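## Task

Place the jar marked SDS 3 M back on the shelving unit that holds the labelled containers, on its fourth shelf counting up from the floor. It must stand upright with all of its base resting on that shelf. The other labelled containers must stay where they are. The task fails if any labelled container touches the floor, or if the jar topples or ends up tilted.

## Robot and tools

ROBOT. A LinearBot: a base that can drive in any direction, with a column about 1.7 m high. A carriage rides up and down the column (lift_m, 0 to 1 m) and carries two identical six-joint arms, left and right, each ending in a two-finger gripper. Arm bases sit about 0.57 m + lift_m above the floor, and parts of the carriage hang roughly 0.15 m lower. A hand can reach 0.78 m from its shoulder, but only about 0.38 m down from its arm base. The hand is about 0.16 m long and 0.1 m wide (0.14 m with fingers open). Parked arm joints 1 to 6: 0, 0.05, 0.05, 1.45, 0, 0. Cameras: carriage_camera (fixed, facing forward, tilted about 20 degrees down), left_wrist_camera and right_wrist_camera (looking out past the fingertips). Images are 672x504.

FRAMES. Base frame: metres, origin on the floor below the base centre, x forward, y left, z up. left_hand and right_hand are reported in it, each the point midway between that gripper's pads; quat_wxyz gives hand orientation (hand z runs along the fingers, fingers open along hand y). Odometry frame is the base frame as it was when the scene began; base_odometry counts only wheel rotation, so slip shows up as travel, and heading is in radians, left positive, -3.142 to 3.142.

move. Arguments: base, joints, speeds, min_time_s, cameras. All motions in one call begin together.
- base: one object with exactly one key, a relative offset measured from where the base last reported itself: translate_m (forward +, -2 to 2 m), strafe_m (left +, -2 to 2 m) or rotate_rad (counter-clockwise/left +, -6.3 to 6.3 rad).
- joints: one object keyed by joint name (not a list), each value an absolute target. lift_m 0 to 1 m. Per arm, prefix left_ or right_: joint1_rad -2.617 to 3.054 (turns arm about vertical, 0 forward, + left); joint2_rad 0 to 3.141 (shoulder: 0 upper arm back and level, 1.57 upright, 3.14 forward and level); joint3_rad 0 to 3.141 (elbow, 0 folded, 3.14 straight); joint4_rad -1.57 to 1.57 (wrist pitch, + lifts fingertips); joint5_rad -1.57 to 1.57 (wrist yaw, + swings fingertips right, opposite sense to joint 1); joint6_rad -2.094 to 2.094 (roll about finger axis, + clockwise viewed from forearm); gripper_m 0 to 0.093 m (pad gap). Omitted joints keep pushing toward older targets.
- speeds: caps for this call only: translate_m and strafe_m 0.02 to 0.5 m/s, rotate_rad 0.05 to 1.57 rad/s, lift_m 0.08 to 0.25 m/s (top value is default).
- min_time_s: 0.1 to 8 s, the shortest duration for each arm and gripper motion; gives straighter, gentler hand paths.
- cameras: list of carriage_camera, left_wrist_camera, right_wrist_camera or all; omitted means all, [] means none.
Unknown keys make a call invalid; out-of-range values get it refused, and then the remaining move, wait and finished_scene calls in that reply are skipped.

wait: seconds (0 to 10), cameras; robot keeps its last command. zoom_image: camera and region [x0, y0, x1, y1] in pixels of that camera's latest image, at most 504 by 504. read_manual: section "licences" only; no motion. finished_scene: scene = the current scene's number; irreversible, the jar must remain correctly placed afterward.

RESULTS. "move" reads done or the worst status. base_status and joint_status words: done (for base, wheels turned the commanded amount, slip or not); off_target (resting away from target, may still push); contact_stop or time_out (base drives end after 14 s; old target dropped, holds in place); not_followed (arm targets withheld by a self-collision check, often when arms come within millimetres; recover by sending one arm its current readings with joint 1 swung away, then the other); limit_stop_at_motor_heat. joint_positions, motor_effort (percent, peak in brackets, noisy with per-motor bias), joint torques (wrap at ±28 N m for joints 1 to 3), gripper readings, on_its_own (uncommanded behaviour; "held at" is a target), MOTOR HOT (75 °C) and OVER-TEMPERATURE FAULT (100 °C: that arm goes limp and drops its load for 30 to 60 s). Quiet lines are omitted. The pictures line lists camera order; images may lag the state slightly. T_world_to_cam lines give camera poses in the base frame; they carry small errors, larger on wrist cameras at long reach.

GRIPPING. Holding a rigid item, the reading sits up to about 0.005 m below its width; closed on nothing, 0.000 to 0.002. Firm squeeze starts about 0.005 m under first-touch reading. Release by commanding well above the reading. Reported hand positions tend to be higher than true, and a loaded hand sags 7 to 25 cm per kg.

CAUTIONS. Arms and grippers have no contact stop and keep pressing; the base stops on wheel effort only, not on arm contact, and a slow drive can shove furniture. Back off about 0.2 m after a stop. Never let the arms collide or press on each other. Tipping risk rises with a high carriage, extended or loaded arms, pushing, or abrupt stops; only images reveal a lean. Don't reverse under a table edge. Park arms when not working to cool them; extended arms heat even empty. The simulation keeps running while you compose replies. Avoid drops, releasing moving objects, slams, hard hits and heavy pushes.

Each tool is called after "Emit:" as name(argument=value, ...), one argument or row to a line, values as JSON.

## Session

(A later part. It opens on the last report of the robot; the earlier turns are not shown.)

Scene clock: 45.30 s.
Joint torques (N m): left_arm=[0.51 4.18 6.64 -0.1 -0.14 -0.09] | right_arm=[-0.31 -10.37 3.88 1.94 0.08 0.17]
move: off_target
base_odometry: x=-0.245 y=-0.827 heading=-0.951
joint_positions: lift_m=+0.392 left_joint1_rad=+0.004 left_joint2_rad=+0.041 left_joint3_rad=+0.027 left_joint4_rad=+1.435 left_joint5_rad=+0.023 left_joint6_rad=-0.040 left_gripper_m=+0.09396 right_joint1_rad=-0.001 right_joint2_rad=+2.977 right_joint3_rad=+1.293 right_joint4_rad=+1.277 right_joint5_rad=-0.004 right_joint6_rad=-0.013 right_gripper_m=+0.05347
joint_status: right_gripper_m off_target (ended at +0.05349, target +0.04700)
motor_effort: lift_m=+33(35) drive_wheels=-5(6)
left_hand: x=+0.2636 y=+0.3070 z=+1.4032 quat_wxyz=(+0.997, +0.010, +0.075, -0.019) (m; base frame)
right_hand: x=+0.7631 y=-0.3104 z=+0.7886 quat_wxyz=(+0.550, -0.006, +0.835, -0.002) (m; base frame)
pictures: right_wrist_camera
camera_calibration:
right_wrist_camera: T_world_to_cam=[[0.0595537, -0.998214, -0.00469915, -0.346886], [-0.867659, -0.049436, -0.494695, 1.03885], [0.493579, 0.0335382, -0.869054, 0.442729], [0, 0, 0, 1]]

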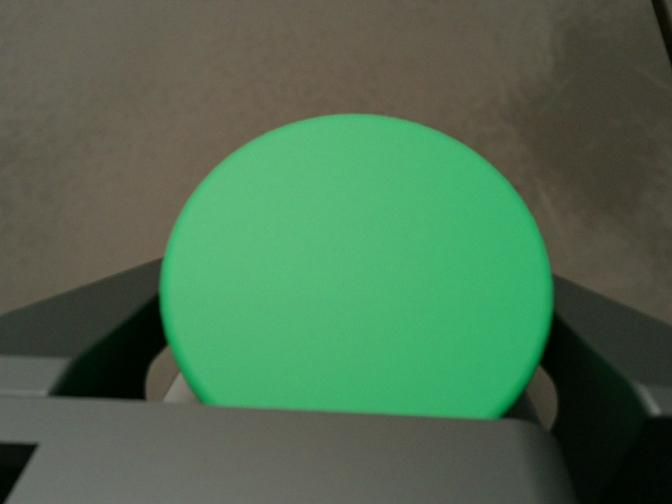

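Emit:
move(
  joints={"lift_m": 0.5},
  speeds={"lift_m": 0.1},
  cameras=["right_wrist_camera"],
)

Emit:
move(
  base={"translate_m": -0.55},
  speeds={"translate_m": 0.3},
  cameras=["carriage_camera"],
)

Emit:
move(
  base={"rotate_rad": -3.14},
  joints={"lift_m": 0.65},
  speeds={"rotate_rad": 0.6},
  cameras=["carriage_camera", "right_wrist_camera"],
)

Scene clock: 47.23 s.
Joint torques (N m): left_arm=[0.35 4.27 6.79 -0.07 -0.14 -0.07] | right_arm=[-0.25 -10.54 3.89 2.01 0.09 0.15]
move: done
base_odometry: x=-0.245 y=-0.827 heading=-0.951
joint_positions: lift_m=+0.500 left_joint1_rad=+0.004 left_joint2_rad=+0.041 left_joint3_rad=+0.027 left_joint4_rad=+1.435 left_joint5_rad=+0.023 left_joint6_rad=-0.040 left_gripper_m=+0.09396 right_joint1_rad=-0.001 right_joint2_rad=+2.979 right_joint3_rad=+1.293 right_joint4_rad=+1.268 right_joint5_rad=-0.004 right_joint6_rad=-0.013 right_gripper_m=+0.05347
joint_status: all done
motor_effort: lift_m=+40(49) drive_wheels=+3(6)
left_hand: x=+0.2636 y=+0.3070 z=+1.5108 quat_wxyz=(+0.997, +0.010, +0.075, -0.019) (m; base frame)
right_hand: x=+0.7617 y=-0.3104 z=+0.8932 quat_wxyz=(+0.545, -0.006, +0.838, -0.002) (m; base frame)
pictures: right_wrist_camera
camera_calibration:
right_wrist_camera: T_world_to_cam=[[0.0595001, -0.998214, -0.00534118, -0.345693], [-0.872894, -0.0494329, -0.4854, 1.08503], [0.484269, 0.0335436, -0.874276, 0.546123], [0, 0, 0, 1]]

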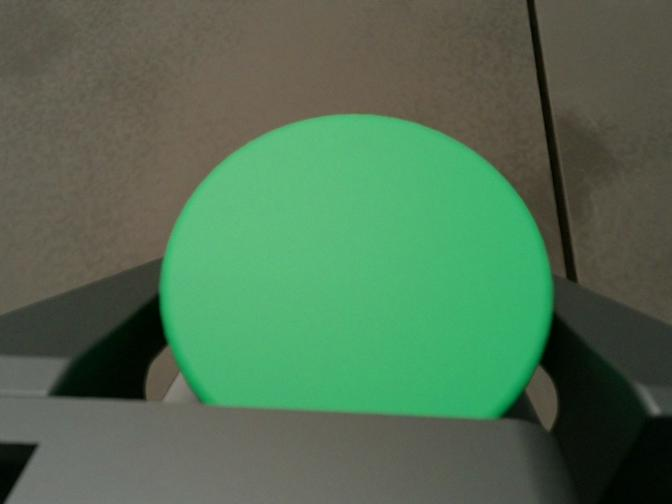

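Scene clock: 50.53 s.
Joint torques (N m): left_arm=[0.2 4.38 6.64 -0.16 -0.12 -0.14] | right_arm=[-0.25 -10.54 3.97 2.02 0.08 0.16]
move: done
base_odometry: x=-0.565 y=-0.379 heading=-0.951
base_status: done
joint_positions: lift_m=+0.500 left_joint1_rad=+0.004 left_joint2_rad=+0.041 left_joint3_rad=+0.027 left_joint4_rad=+1.435 left_joint5_rad=+0.023 left_joint6_rad=-0.040 left_gripper_m=+0.09396 right_joint1_rad=-0.001 right_joint2_rad=+2.979 right_joint3_rad=+1.293 right_joint4_rad=+1.268 right_joint5_rad=-0.004 right_joint6_rad=-0.013 right_gripper_m=+0.05347
motor_effort: lift_m=+39(41) drive_wheels=-3(13)
left_hand: x=+0.2637 y=+0.3070 z=+1.5107 quat_wxyz=(+0.997, +0.010, +0.075, -0.019) (m; base frame)
right_hand: x=+0.7617 y=-0.3104 z=+0.8932 quat_wxyz=(+0.545, -0.006, +0.838, -0.002) (m; base frame)
pictures: carriage_camera
camera_calibration:
carriage_camera: T_world_to_cam=[[-0.0639136, -0.997492, -0.0304054, 0.0560528], [-0.298547, 0.0481838, -0.953178, 1.47692], [0.952252, -0.0518436, -0.300878, 0.30818], [0, 0, 0, 1]]

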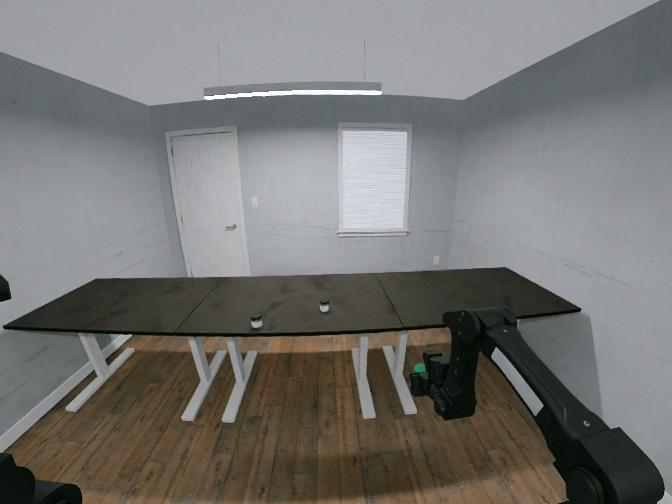

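Scene clock: 56.80 s.
Joint torques (N m): left_arm=[0.18 4.37 6.71 -0.03 -0.19 -0.12] | right_arm=[-0.18 -10.58 3.92 2.01 0.1 0.17]
move: done
base_odometry: x=-0.565 y=-0.379 heading=+2.193
base_status: done
joint_positions: lift_m=+0.650 left_joint1_rad=+0.004 left_joint2_rad=+0.041 left_joint3_rad=+0.027 left_joint4_rad=+1.435 left_joint5_rad=+0.023 left_joint6_rad=-0.040 left_gripper_m=+0.09398 right_joint1_rad=-0.001 right_joint2_rad=+2.979 right_joint3_rad=+1.294 right_joint4_rad=+1.269 right_joint5_rad=-0.004 right_joint6_rad=-0.013 right_gripper_m=+0.05347
joint_status: all done
motor_effort: lift_m=+39(49) drive_wheels=+4(13)
left_hand: x=+0.2637 y=+0.3070 z=+1.6607 quat_wxyz=(+0.997, +0.010, +0.075, -0.019) (m; base frame)
right_hand: x=+0.7617 y=-0.3108 z=+1.0432 quat_wxyz=(+0.545, -0.006, +0.838, -0.002) (m; base frame)
pictures: carriage_camera, right_wrist_camera
camera_calibration:
carriage_camera: T_world_to_cam=[[-0.0639136, -0.997492, -0.0304054, 0.0606134], [-0.298547, 0.0481838, -0.953178, 1.61989], [0.952252, -0.0518436, -0.300878, 0.35331], [0, 0, 0, 1]]
right_wrist_camera: T_world_to_cam=[[0.0587426, -0.998259, -0.00529534, -0.344786], [-0.872561, -0.0487675, -0.486065, 1.15846], [0.484961, 0.0331732, -0.873906, 0.676204], [0, 0, 0, 1]]

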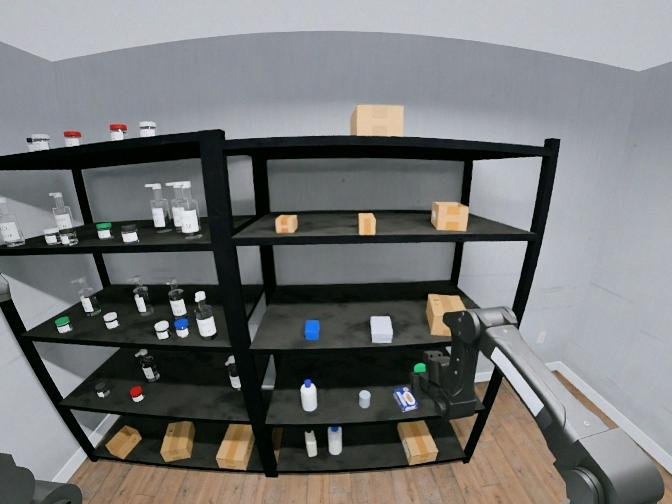

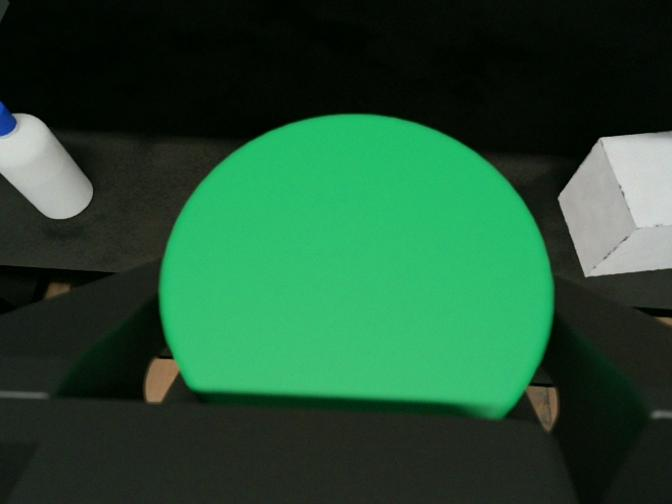

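Emit:
zoom_image(
  camera="carriage_camera",
  region=[0, 160, 250, 280],
)

Emit:
move(
  base={"strafe_m": 0.75},
  joints={"lift_m": 0.885, "right_joint1_rad": 0, "right_joint2_rad": 2.069, "right_joint3_rad": 0.871, "right_joint4_rad": 0.80},
  speeds={"strafe_m": 0.3},
  min_time_s=3,
  cameras=["carriage_camera", "right_wrist_camera"],
)

Emit:
zoom_image(
  camera="carriage_camera",
  region=[120, 180, 420, 400],
)

Scaled by 2.016 from the camera's 672x504 image, which has a finer 960x720 frame.

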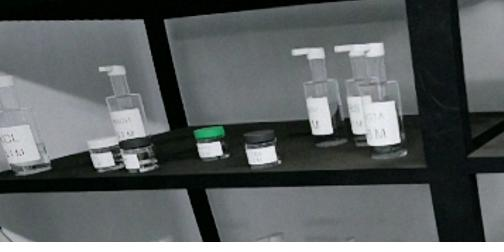

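Scene clock: 61.57 s.
Joint torques (N m): left_arm=[0.29 3.93 6.64 -0.1 -0.15 -0.05] | right_arm=[-0.32 -12.67 5.5 1.91 0.07 0.17]
move: done
base_odometry: x=-1.175 y=-0.815 heading=+2.192
base_status: done
joint_positions: lift_m=+0.885 left_joint1_rad=+0.004 left_joint2_rad=+0.041 left_joint3_rad=+0.027 left_joint4_rad=+1.435 left_joint5_rad=+0.023 left_joint6_rad=-0.040 left_gripper_m=+0.09398 right_joint1_rad=-0.001 right_joint2_rad=+2.114 right_joint3_rad=+0.879 right_joint4_rad=+0.795 right_joint5_rad=-0.003 right_joint6_rad=-0.013 right_gripper_m=+0.05346
joint_status: all done
motor_effort: lift_m=+39(49) drive_wheels=-8(17)
left_hand: x=+0.2637 y=+0.3070 z=+1.8958 quat_wxyz=(+0.997, +0.010, +0.075, -0.019) (m; base frame)
right_hand: x=+0.7413 y=-0.3109 z=+1.4954 quat_wxyz=(+0.536, -0.006, +0.844, -0.002) (m; base frame)
pictures: carriage_camera, right_wrist_camera
camera_calibration:
carriage_camera: T_world_to_cam=[[-0.0639136, -0.997492, -0.0304054, 0.0677598], [-0.298547, 0.0481838, -0.953178, 1.84392], [0.952252, -0.0518436, -0.300878, 0.424026], [0, 0, 0, 1]]
right_wrist_camera: T_world_to_cam=[[0.0582635, -0.99828, -0.00648423, -0.339104], [-0.883296, -0.0485238, -0.466299, 1.33889], [0.465182, 0.0328957, -0.884604, 1.11184], [0, 0, 0, 1]]

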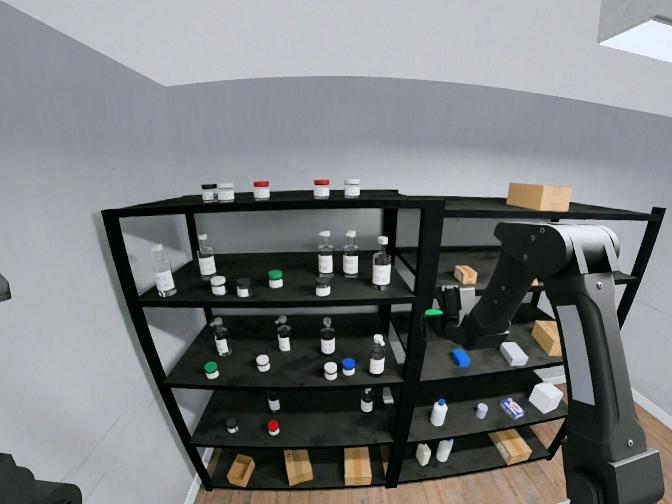

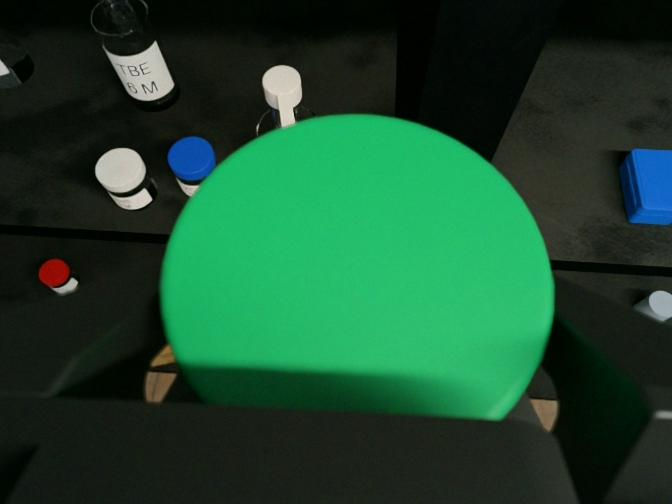

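Scaled by 1.680 from the camera's 672x504 image, which has a finer 960x720 frame.

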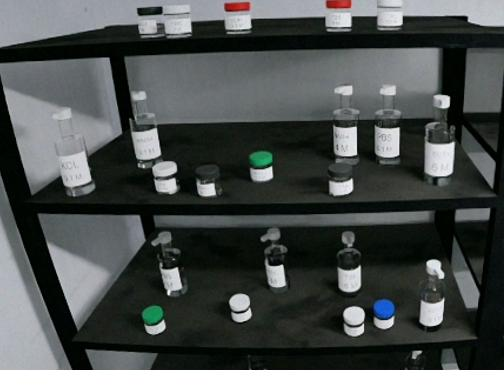

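Emit:
move(
  base={"strafe_m": 0.2},
  joints={"lift_m": 0.935},
  speeds={"strafe_m": 0.3},
  cameras=[],
)

Emit:
move(
  base={"translate_m": 0.17},
  speeds={"translate_m": 0.2},
  cameras=["carriage_camera", "right_wrist_camera"],
)

Emit:
zoom_image(
  camera="carriage_camera",
  region=[280, 240, 480, 390],
)

Scene clock: 66.00 s.
Joint torques (N m): left_arm=[0.62 4.34 6.6 -0.08 -0.11 -0.15] | right_arm=[-0.66 -11.18 6.27 2 0.05 0.16]
move: done
base_odometry: x=-1.338 y=-0.931 heading=+2.191
base_status: done
joint_positions: lift_m=+0.935 left_joint1_rad=+0.003 left_joint2_rad=+0.041 left_joint3_rad=+0.027 left_joint4_rad=+1.435 left_joint5_rad=+0.023 left_joint6_rad=-0.040 left_gripper_m=+0.09398 right_joint1_rad=+0.003 right_joint2_rad=+2.096 right_joint3_rad=+0.872 right_joint4_rad=+0.789 right_joint5_rad=-0.003 right_joint6_rad=-0.013 right_gripper_m=+0.05346
joint_status: all done
motor_effort: lift_m=+38(49) drive_wheels=-6(16)
left_hand: x=+0.2637 y=+0.3069 z=+1.9457 quat_wxyz=(+0.997, +0.010, +0.075, -0.019) (m; base frame)
right_hand: x=+0.7399 y=-0.3085 z=+1.5503 quat_wxyz=(+0.538, -0.008, +0.843, -0.001) (m; base frame)
pictures: none

Scene clock: 67.93 s.
Joint torques (N m): left_arm=[0.44 4.14 6.63 -0.05 -0.12 -0.1] | right_arm=[-0.68 -11.17 6.09 2 0.09 0.16]
move: done
base_odometry: x=-1.437 y=-0.793 heading=+2.192
base_status: done
joint_positions: lift_m=+0.935 left_joint1_rad=+0.003 left_joint2_rad=+0.041 left_joint3_rad=+0.027 left_joint4_rad=+1.434 left_joint5_rad=+0.023 left_joint6_rad=-0.040 left_gripper_m=+0.09398 right_joint1_rad=+0.003 right_joint2_rad=+2.096 right_joint3_rad=+0.872 right_joint4_rad=+0.789 right_joint5_rad=-0.003 right_joint6_rad=-0.013 right_gripper_m=+0.05346
motor_effort: lift_m=+39(42) drive_wheels=-5(11)
left_hand: x=+0.2639 y=+0.3069 z=+1.9457 quat_wxyz=(+0.997, +0.010, +0.076, -0.019) (m; base frame)
right_hand: x=+0.7399 y=-0.3085 z=+1.5503 quat_wxyz=(+0.538, -0.008, +0.843, -0.001) (m; base frame)
pictures: carriage_camera, right_wrist_camera
camera_calibration:
carriage_camera: T_world_to_cam=[[-0.0639136, -0.997492, -0.0304054, 0.0692793], [-0.298547, 0.0481838, -0.953178, 1.89155], [0.952252, -0.0518436, -0.300878, 0.439063], [0, 0, 0, 1]]
right_wrist_camera: T_world_to_cam=[[0.0628618, -0.998003, -0.00621131, -0.340053], [-0.88092, -0.0525598, -0.470337, 1.36667], [0.469071, 0.0350379, -0.882465, 1.15541], [0, 0, 0, 1]]

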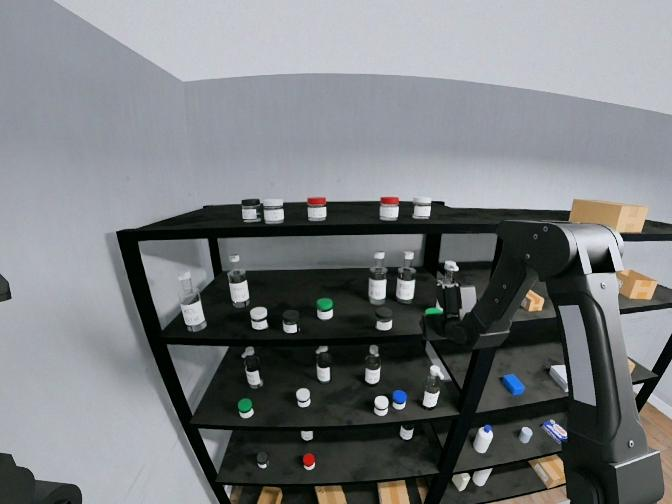

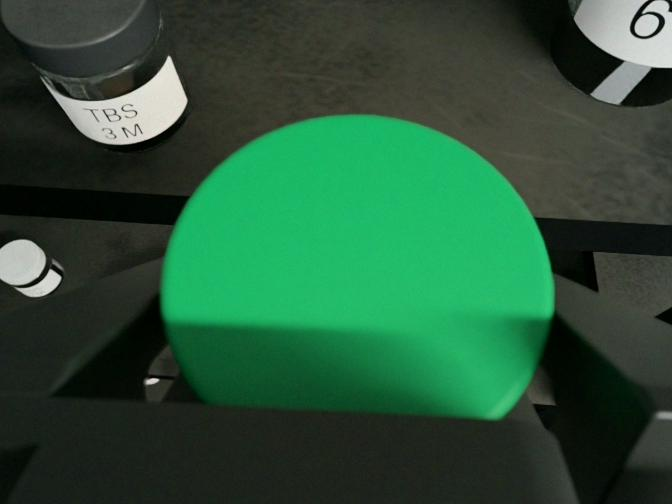

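Scaled by 2.520 from the camera's 672x504 image, which has a finer 960x720 frame.

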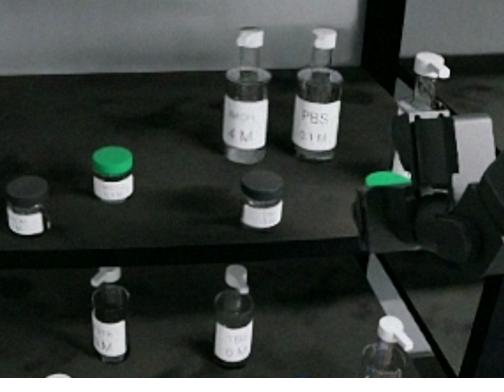

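Emit:
move(
  base={"translate_m": 0.145},
  speeds={"translate_m": 0.12},
  cameras=["carriage_camera", "right_wrist_camera"],
)

Emit:
zoom_image(
  camera="carriage_camera",
  region=[330, 250, 530, 400],
)

Scene clock: 70.57 s.
Joint torques (N m): left_arm=[0.44 4.22 6.65 -0.11 -0.15 -0.11] | right_arm=[-0.68 -10.96 6.01 1.98 0.08 0.17]
move: done
base_odometry: x=-1.522 y=-0.675 heading=+2.192
base_status: done
joint_positions: lift_m=+0.935 left_joint1_rad=+0.003 left_joint2_rad=+0.041 left_joint3_rad=+0.027 left_joint4_rad=+1.435 left_joint5_rad=+0.023 left_joint6_rad=-0.040 left_gripper_m=+0.09398 right_joint1_rad=+0.003 right_joint2_rad=+2.096 right_joint3_rad=+0.872 right_joint4_rad=+0.789 right_joint5_rad=-0.003 right_joint6_rad=-0.013 right_gripper_m=+0.05346
motor_effort: lift_m=+39(41) drive_wheels=-5(13)
left_hand: x=+0.2638 y=+0.3069 z=+1.9457 quat_wxyz=(+0.997, +0.010, +0.075, -0.019) (m; base frame)
right_hand: x=+0.7399 y=-0.3085 z=+1.5503 quat_wxyz=(+0.538, -0.008, +0.843, -0.001) (m; base frame)
pictures: carriage_camera, right_wrist_camera
camera_calibration:
carriage_camera: T_world_to_cam=[[-0.0639136, -0.997492, -0.0304054, 0.0692793], [-0.298547, 0.0481838, -0.953178, 1.89155], [0.952252, -0.0518436, -0.300878, 0.439063], [0, 0, 0, 1]]
right_wrist_camera: T_world_to_cam=[[0.0628618, -0.998003, -0.00621131, -0.340053], [-0.88092, -0.0525598, -0.470337, 1.36667], [0.469071, 0.0350379, -0.882465, 1.15541], [0, 0, 0, 1]]

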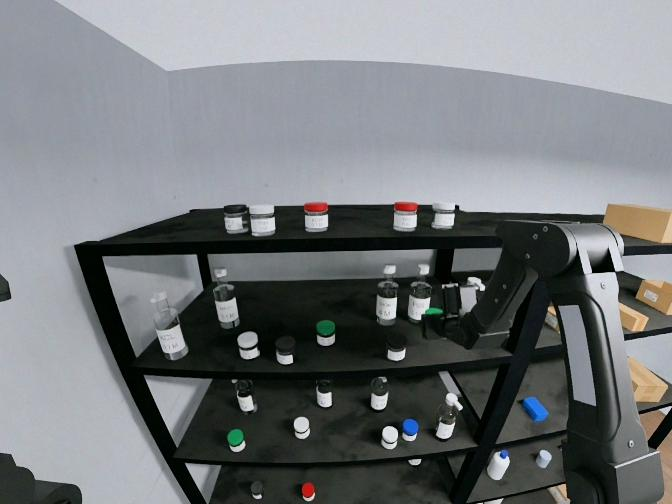

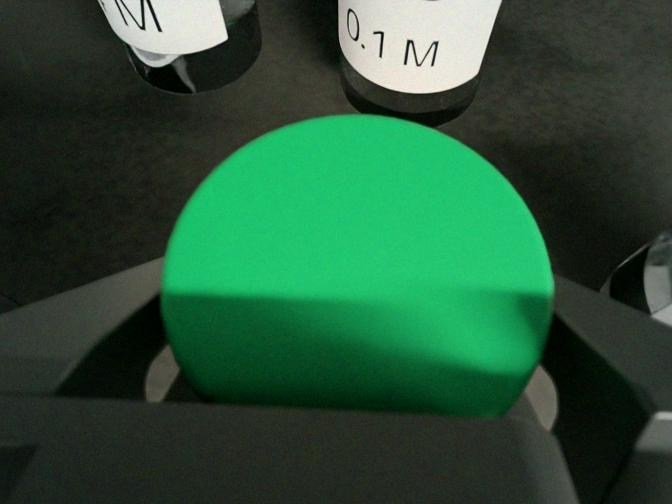

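Scaled by 2.520 from the camera's 672x504 image, which has a finer 960x720 frame.

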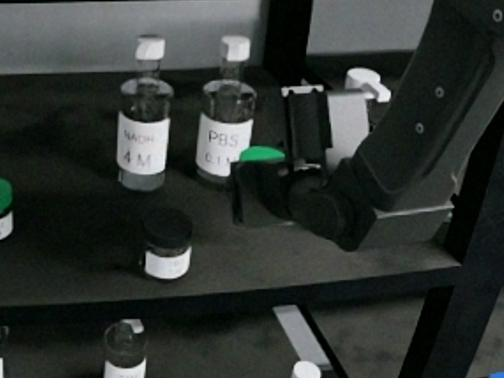

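Emit:
move(
  joints={"lift_m": 0.88},
  speeds={"lift_m": 0.08},
  cameras=["carriage_camera", "right_wrist_camera"],
)

Emit:
zoom_image(
  camera="carriage_camera",
  region=[330, 250, 530, 400],
)

Scene clock: 72.87 s.
Joint torques (N m): left_arm=[0.27 4.3 6.69 -0.03 -0.16 -0.06] | right_arm=[-0.73 -11.07 6.26 2.01 0.09 0.16]
move: done
base_odometry: x=-1.521 y=-0.675 heading=+2.192
joint_positions: lift_m=+0.880 left_joint1_rad=+0.003 left_joint2_rad=+0.041 left_joint3_rad=+0.027 left_joint4_rad=+1.435 left_joint5_rad=+0.023 left_joint6_rad=-0.040 left_gripper_m=+0.09398 right_joint1_rad=+0.003 right_joint2_rad=+2.095 right_joint3_rad=+0.872 right_joint4_rad=+0.783 right_joint5_rad=-0.003 right_joint6_rad=-0.013 right_gripper_m=+0.05346
joint_status: all done
motor_effort: lift_m=+34(34) drive_wheels=-5(5)
left_hand: x=+0.2638 y=+0.3069 z=+1.8912 quat_wxyz=(+0.997, +0.010, +0.075, -0.019) (m; base frame)
right_hand: x=+0.7394 y=-0.3085 z=+1.4950 quat_wxyz=(+0.536, -0.008, +0.844, -0.001) (m; base frame)
pictures: carriage_camera, right_wrist_camera
camera_calibration:
carriage_camera: T_world_to_cam=[[-0.0639136, -0.997492, -0.0304054, 0.0676199], [-0.298547, 0.0481838, -0.953178, 1.83953], [0.952252, -0.0518436, -0.300878, 0.422642], [0, 0, 0, 1]]
right_wrist_camera: T_world_to_cam=[[0.0628327, -0.998003, -0.00648423, -0.339937], [-0.883064, -0.0525667, -0.466299, 1.33577], [0.465027, 0.0350248, -0.884604, 1.11304], [0, 0, 0, 1]]

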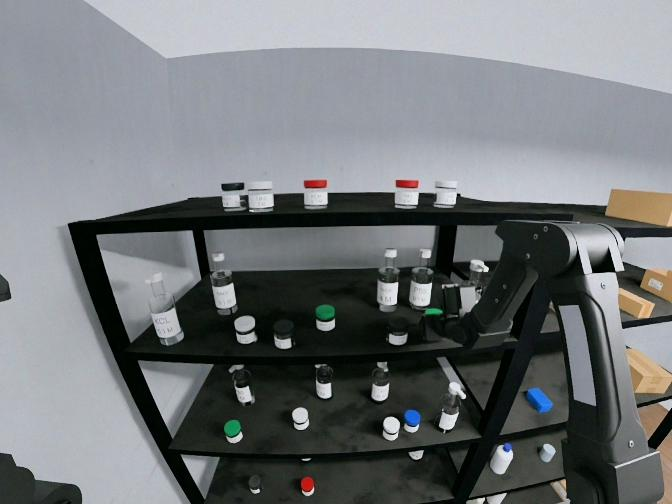

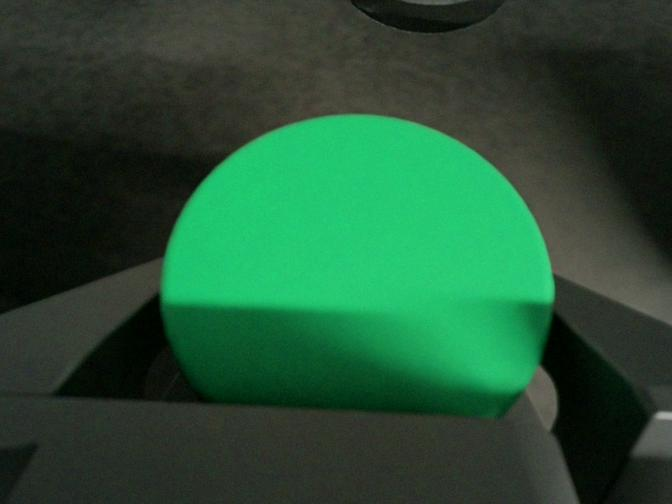

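Scaled by 2.520 from the camera's 672x504 image, which has a finer 960x720 frame.

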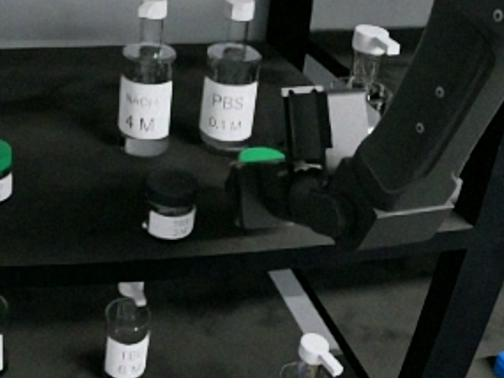

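Emit:
move(
  joints={"lift_m": 0.866, "right_joint4_rad": 0.835},
  speeds={"lift_m": 0.08},
  cameras=[],
)

Emit:
move(
  joints={"lift_m": 0.857},
  speeds={"lift_m": 0.08},
  cameras=[],
)

Emit:
move(
  joints={"lift_m": 0.85},
  speeds={"lift_m": 0.08},
  cameras=["carriage_camera", "right_wrist_camera"],
)

Emit:
zoom_image(
  camera="carriage_camera",
  region=[330, 250, 530, 400],
)

Scene clock: 74.03 s.
Joint torques (N m): left_arm=[0.42 4.23 6.65 -0.04 -0.14 -0.18] | right_arm=[-0.66 -11.19 6.15 2.12 0.06 0.17]
move: done
base_odometry: x=-1.521 y=-0.675 heading=+2.192
joint_positions: lift_m=+0.866 left_joint1_rad=+0.003 left_joint2_rad=+0.041 left_joint3_rad=+0.027 left_joint4_rad=+1.435 left_joint5_rad=+0.023 left_joint6_rad=-0.040 left_gripper_m=+0.09398 right_joint1_rad=+0.003 right_joint2_rad=+2.095 right_joint3_rad=+0.872 right_joint4_rad=+0.805 right_joint5_rad=-0.003 right_joint6_rad=-0.013 right_gripper_m=+0.05346
joint_status: all done
motor_effort: lift_m=+36(36) drive_wheels=+3(5)
left_hand: x=+0.2638 y=+0.3069 z=+1.8771 quat_wxyz=(+0.997, +0.010, +0.075, -0.019) (m; base frame)
right_hand: x=+0.7416 y=-0.3085 z=+1.4858 quat_wxyz=(+0.545, -0.008, +0.838, -0.001) (m; base frame)
pictures: none

Scene clock: 74.50 s.
Joint torques (N m): left_arm=[0.35 4.51 6.38 -0.08 -0.13 -0.1] | right_arm=[-0.59 -11.08 6.28 1.97 0.08 0.18]
move: done
base_odometry: x=-1.521 y=-0.675 heading=+2.192
joint_positions: lift_m=+0.857 left_joint1_rad=+0.003 left_joint2_rad=+0.041 left_joint3_rad=+0.027 left_joint4_rad=+1.435 left_joint5_rad=+0.023 left_joint6_rad=-0.040 left_gripper_m=+0.09398 right_joint1_rad=+0.003 right_joint2_rad=+2.094 right_joint3_rad=+0.872 right_joint4_rad=+0.828 right_joint5_rad=-0.003 right_joint6_rad=-0.013 right_gripper_m=+0.05346
joint_status: all done
motor_effort: lift_m=+33(35) drive_wheels=+3(5)
left_hand: x=+0.2637 y=+0.3069 z=+1.8682 quat_wxyz=(+0.997, +0.010, +0.075, -0.019) (m; base frame)
right_hand: x=+0.7439 y=-0.3085 z=+1.4822 quat_wxyz=(+0.555, -0.007, +0.832, -0.001) (m; base frame)
pictures: none

Scene clock: 74.97 s.
Joint torques (N m): left_arm=[0.35 4.21 6.67 -0.05 -0.18 -0.12] | right_arm=[-0.7 -10.52 6.37 1.78 0.07 0.15]
move: done
base_odometry: x=-1.521 y=-0.675 heading=+2.192
joint_positions: lift_m=+0.850 left_joint1_rad=+0.003 left_joint2_rad=+0.041 left_joint3_rad=+0.027 left_joint4_rad=+1.435 left_joint5_rad=+0.023 left_joint6_rad=-0.040 left_gripper_m=+0.09398 right_joint1_rad=+0.003 right_joint2_rad=+2.089 right_joint3_rad=+0.872 right_joint4_rad=+0.849 right_joint5_rad=-0.003 right_joint6_rad=-0.013 right_gripper_m=+0.05346
joint_status: all done
motor_effort: lift_m=+33(34) drive_wheels=+3(5)
left_hand: x=+0.2637 y=+0.3069 z=+1.8613 quat_wxyz=(+0.997, +0.010, +0.075, -0.019) (m; base frame)
right_hand: x=+0.7462 y=-0.3085 z=+1.4826 quat_wxyz=(+0.566, -0.007, +0.825, -0.001) (m; base frame)
pictures: carriage_camera, right_wrist_camera
camera_calibration:
carriage_camera: T_world_to_cam=[[-0.0639136, -0.997492, -0.0304054, 0.0667108], [-0.298547, 0.0481838, -0.953178, 1.81103], [0.952252, -0.0518436, -0.300878, 0.413646], [0, 0, 0, 1]]
right_wrist_camera: T_world_to_cam=[[0.0631424, -0.998002, -0.00224215, -0.34694], [-0.847784, -0.0524527, -0.527742, 1.40075], [0.52657, 0.0352238, -0.849402, 1.00088], [0, 0, 0, 1]]

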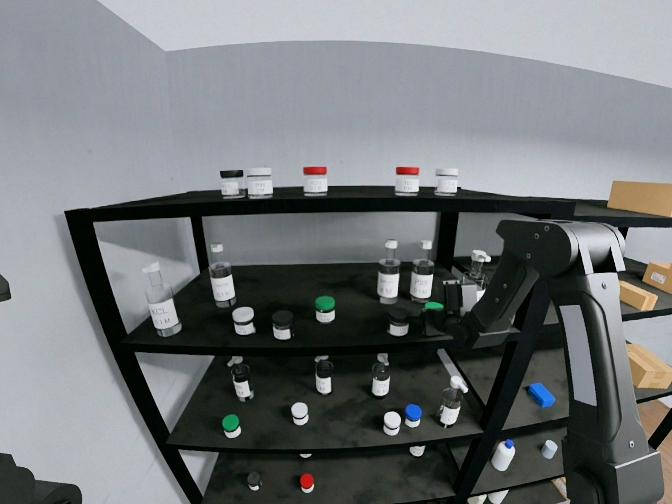

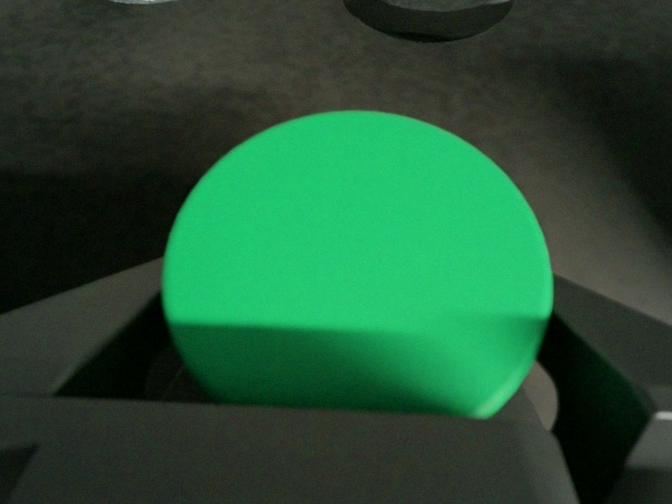

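Scaled by 2.520 from the camera's 672x504 image, which has a finer 960x720 frame.

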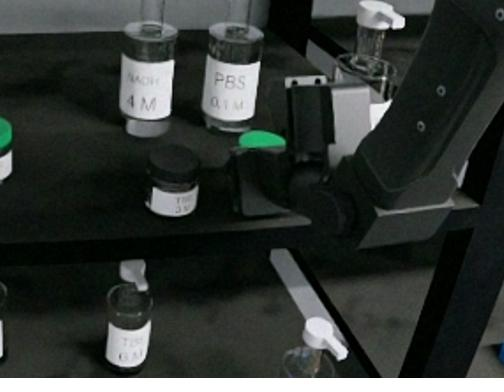

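Emit:
move(
  joints={"lift_m": 0.858},
  speeds={"lift_m": 0.08},
  cameras=["right_wrist_camera"],
)

Emit:
move(
  joints={"right_gripper_m": 0.058},
  min_time_s=1.5,
  cameras=["right_wrist_camera"],
)

Scene clock: 76.33 s.
Joint torques (N m): left_arm=[0.53 4.14 6.57 -0.07 -0.14 -0.11] | right_arm=[-0.66 -10.51 6.22 1.97 0.1 0.17]
move: done
base_odometry: x=-1.521 y=-0.675 heading=+2.192
joint_positions: lift_m=+0.858 left_joint1_rad=+0.003 left_joint2_rad=+0.041 left_joint3_rad=+0.027 left_joint4_rad=+1.435 left_joint5_rad=+0.023 left_joint6_rad=-0.040 left_gripper_m=+0.09398 right_joint1_rad=+0.003 right_joint2_rad=+2.089 right_joint3_rad=+0.872 right_joint4_rad=+0.829 right_joint5_rad=-0.003 right_joint6_rad=-0.013 right_gripper_m=+0.05346
joint_status: all done
motor_effort: lift_m=+39(50) drive_wheels=+3(5)
left_hand: x=+0.2636 y=+0.3069 z=+1.8687 quat_wxyz=(+0.997, +0.010, +0.075, -0.019) (m; base frame)
right_hand: x=+0.7444 y=-0.3085 z=+1.4855 quat_wxyz=(+0.557, -0.007, +0.830, -0.001) (m; base frame)
pictures: right_wrist_camera
camera_calibration:
right_wrist_camera: T_world_to_cam=[[0.0630862, -0.998002, -0.00343016, -0.345019], [-0.858085, -0.052486, -0.510819, 1.38329], [0.509618, 0.035169, -0.859682, 1.03219], [0, 0, 0, 1]]

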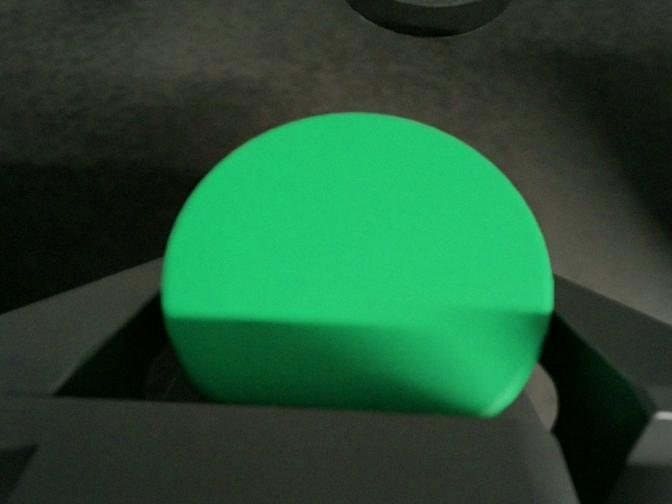

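Scene clock: 78.13 s.
Joint torques (N m): left_arm=[0.47 4.15 6.8 -0.07 -0.17 -0.15] | right_arm=[-0.81 -10.59 6.27 1.97 0.08 0.15]
move: done
base_odometry: x=-1.521 y=-0.675 heading=+2.192
joint_positions: lift_m=+0.858 left_joint1_rad=+0.003 left_joint2_rad=+0.041 left_joint3_rad=+0.027 left_joint4_rad=+1.435 left_joint5_rad=+0.023 left_joint6_rad=-0.040 left_gripper_m=+0.09398 right_joint1_rad=+0.003 right_joint2_rad=+2.089 right_joint3_rad=+0.872 right_joint4_rad=+0.829 right_joint5_rad=-0.003 right_joint6_rad=-0.013 right_gripper_m=+0.05789
joint_status: all done
motor_effort: lift_m=+40(42) drive_wheels=+3(5)
left_hand: x=+0.2636 y=+0.3069 z=+1.8687 quat_wxyz=(+0.997, +0.010, +0.075, -0.019) (m; base frame)
right_hand: x=+0.7443 y=-0.3085 z=+1.4854 quat_wxyz=(+0.557, -0.007, +0.830, -0.001) (m; base frame)
pictures: right_wrist_camera
camera_calibration:
right_wrist_camera: T_world_to_cam=[[0.0630849, -0.998002, -0.003453, -0.344982], [-0.85828, -0.0524866, -0.510491, 1.38287], [0.50929, 0.0351679, -0.859876, 1.03266], [0, 0, 0, 1]]

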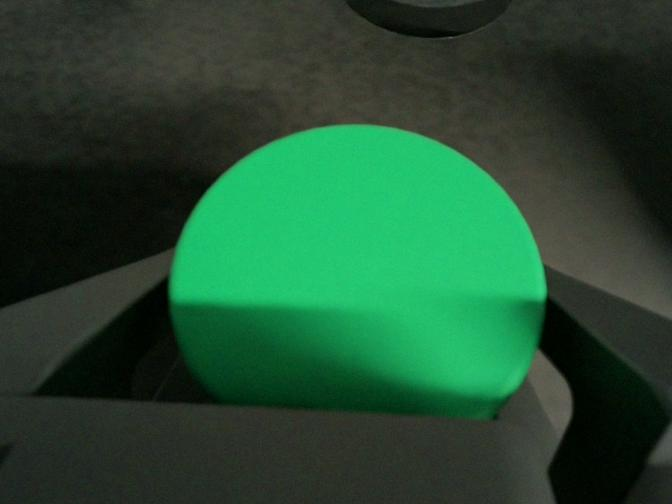

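Emit:
move(
  joints={"right_gripper_m": 0.078},
  min_time_s=1.5,
  cameras=["right_wrist_camera"],
)

Emit:
move(
  base={"translate_m": -0.2},
  speeds={"translate_m": 0.12},
  cameras=["carriage_camera", "right_wrist_camera"],
)

Emit:
zoom_image(
  camera="carriage_camera",
  region=[300, 230, 500, 380],
)

Scene clock: 80.23 s.
Joint torques (N m): left_arm=[0.28 4.22 6.86 -0.01 -0.15 -0.09] | right_arm=[-0.61 -10.63 6.23 1.96 0.07 0.17]
move: done
base_odometry: x=-1.521 y=-0.675 heading=+2.192
joint_positions: lift_m=+0.858 left_joint1_rad=+0.003 left_joint2_rad=+0.041 left_joint3_rad=+0.027 left_joint4_rad=+1.435 left_joint5_rad=+0.023 left_joint6_rad=-0.040 left_gripper_m=+0.09398 right_joint1_rad=+0.003 right_joint2_rad=+2.089 right_joint3_rad=+0.872 right_joint4_rad=+0.829 right_joint5_rad=-0.003 right_joint6_rad=-0.013 right_gripper_m=+0.07787
joint_status: all done
motor_effort: lift_m=+40(42) drive_wheels=+3(3)
left_hand: x=+0.2636 y=+0.3069 z=+1.8687 quat_wxyz=(+0.997, +0.010, +0.075, -0.019) (m; base frame)
right_hand: x=+0.7443 y=-0.3085 z=+1.4854 quat_wxyz=(+0.557, -0.007, +0.830, -0.001) (m; base frame)
pictures: right_wrist_camera
camera_calibration:
right_wrist_camera: T_world_to_cam=[[0.0630849, -0.998002, -0.003453, -0.344982], [-0.85828, -0.0524866, -0.510491, 1.38287], [0.50929, 0.0351679, -0.859876, 1.03266], [0, 0, 0, 1]]

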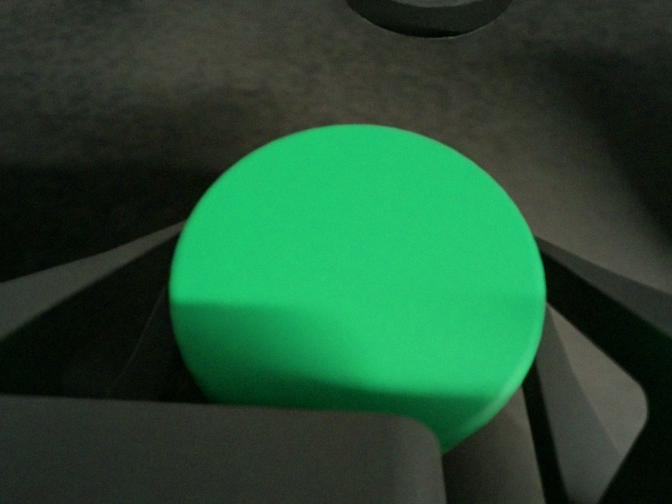

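Scene clock: 82.67 s.
Joint torques (N m): left_arm=[-0.01 4.11 6.54 -0.09 -0.11 -0.12] | right_arm=[-0.75 -10.56 6.17 1.98 0.09 0.16]
move: done
base_odometry: x=-1.405 y=-0.838 heading=+2.192
base_status: done
joint_positions: lift_m=+0.858 left_joint1_rad=+0.003 left_joint2_rad=+0.041 left_joint3_rad=+0.027 left_joint4_rad=+1.435 left_joint5_rad=+0.023 left_joint6_rad=-0.040 left_gripper_m=+0.09398 right_joint1_rad=+0.003 right_joint2_rad=+2.089 right_joint3_rad=+0.872 right_joint4_rad=+0.829 right_joint5_rad=-0.003 right_joint6_rad=-0.013 right_gripper_m=+0.07787
motor_effort: lift_m=+40(42) drive_wheels=-2(14)
left_hand: x=+0.2638 y=+0.3069 z=+1.8687 quat_wxyz=(+0.997, +0.010, +0.075, -0.019) (m; base frame)
right_hand: x=+0.7443 y=-0.3085 z=+1.4854 quat_wxyz=(+0.557, -0.007, +0.830, -0.001) (m; base frame)
pictures: carriage_camera, right_wrist_camera
camera_calibration:
carriage_camera: T_world_to_cam=[[-0.0639136, -0.997492, -0.0304054, 0.0669376], [-0.298547, 0.0481838, -0.953178, 1.81814], [0.952252, -0.0518436, -0.300878, 0.415891], [0, 0, 0, 1]]
right_wrist_camera: T_world_to_cam=[[0.0630849, -0.998002, -0.003453, -0.344982], [-0.85828, -0.0524866, -0.510491, 1.38287], [0.50929, 0.0351679, -0.859876, 1.03266], [0, 0, 0, 1]]

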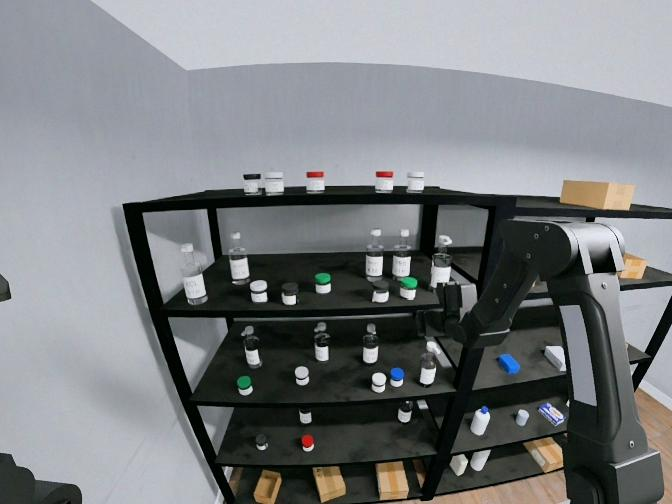

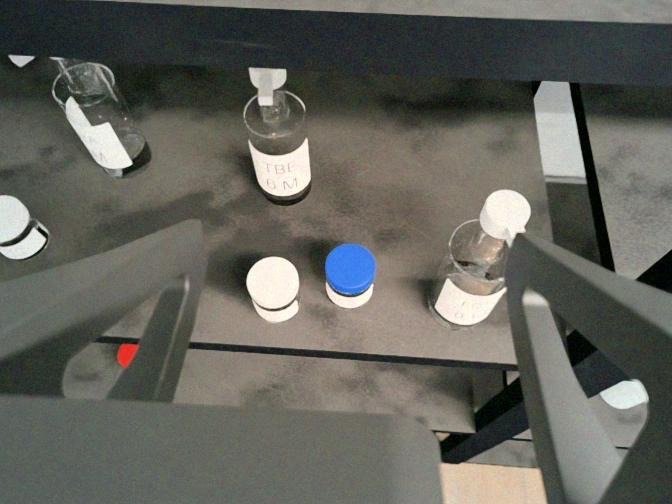

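Scaled by 2.520 from the camera's 672x504 image, which has a finer 960x720 frame.

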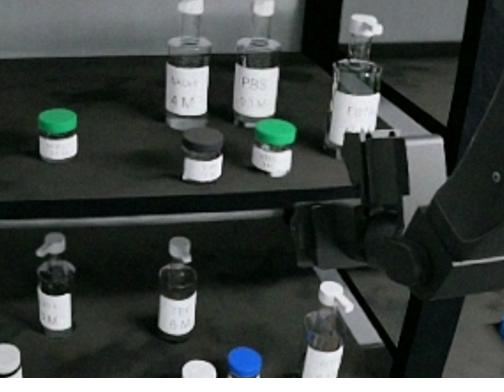

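Emit:
finished_scene(
  scene=3,
)

The scene is finished: the task was done.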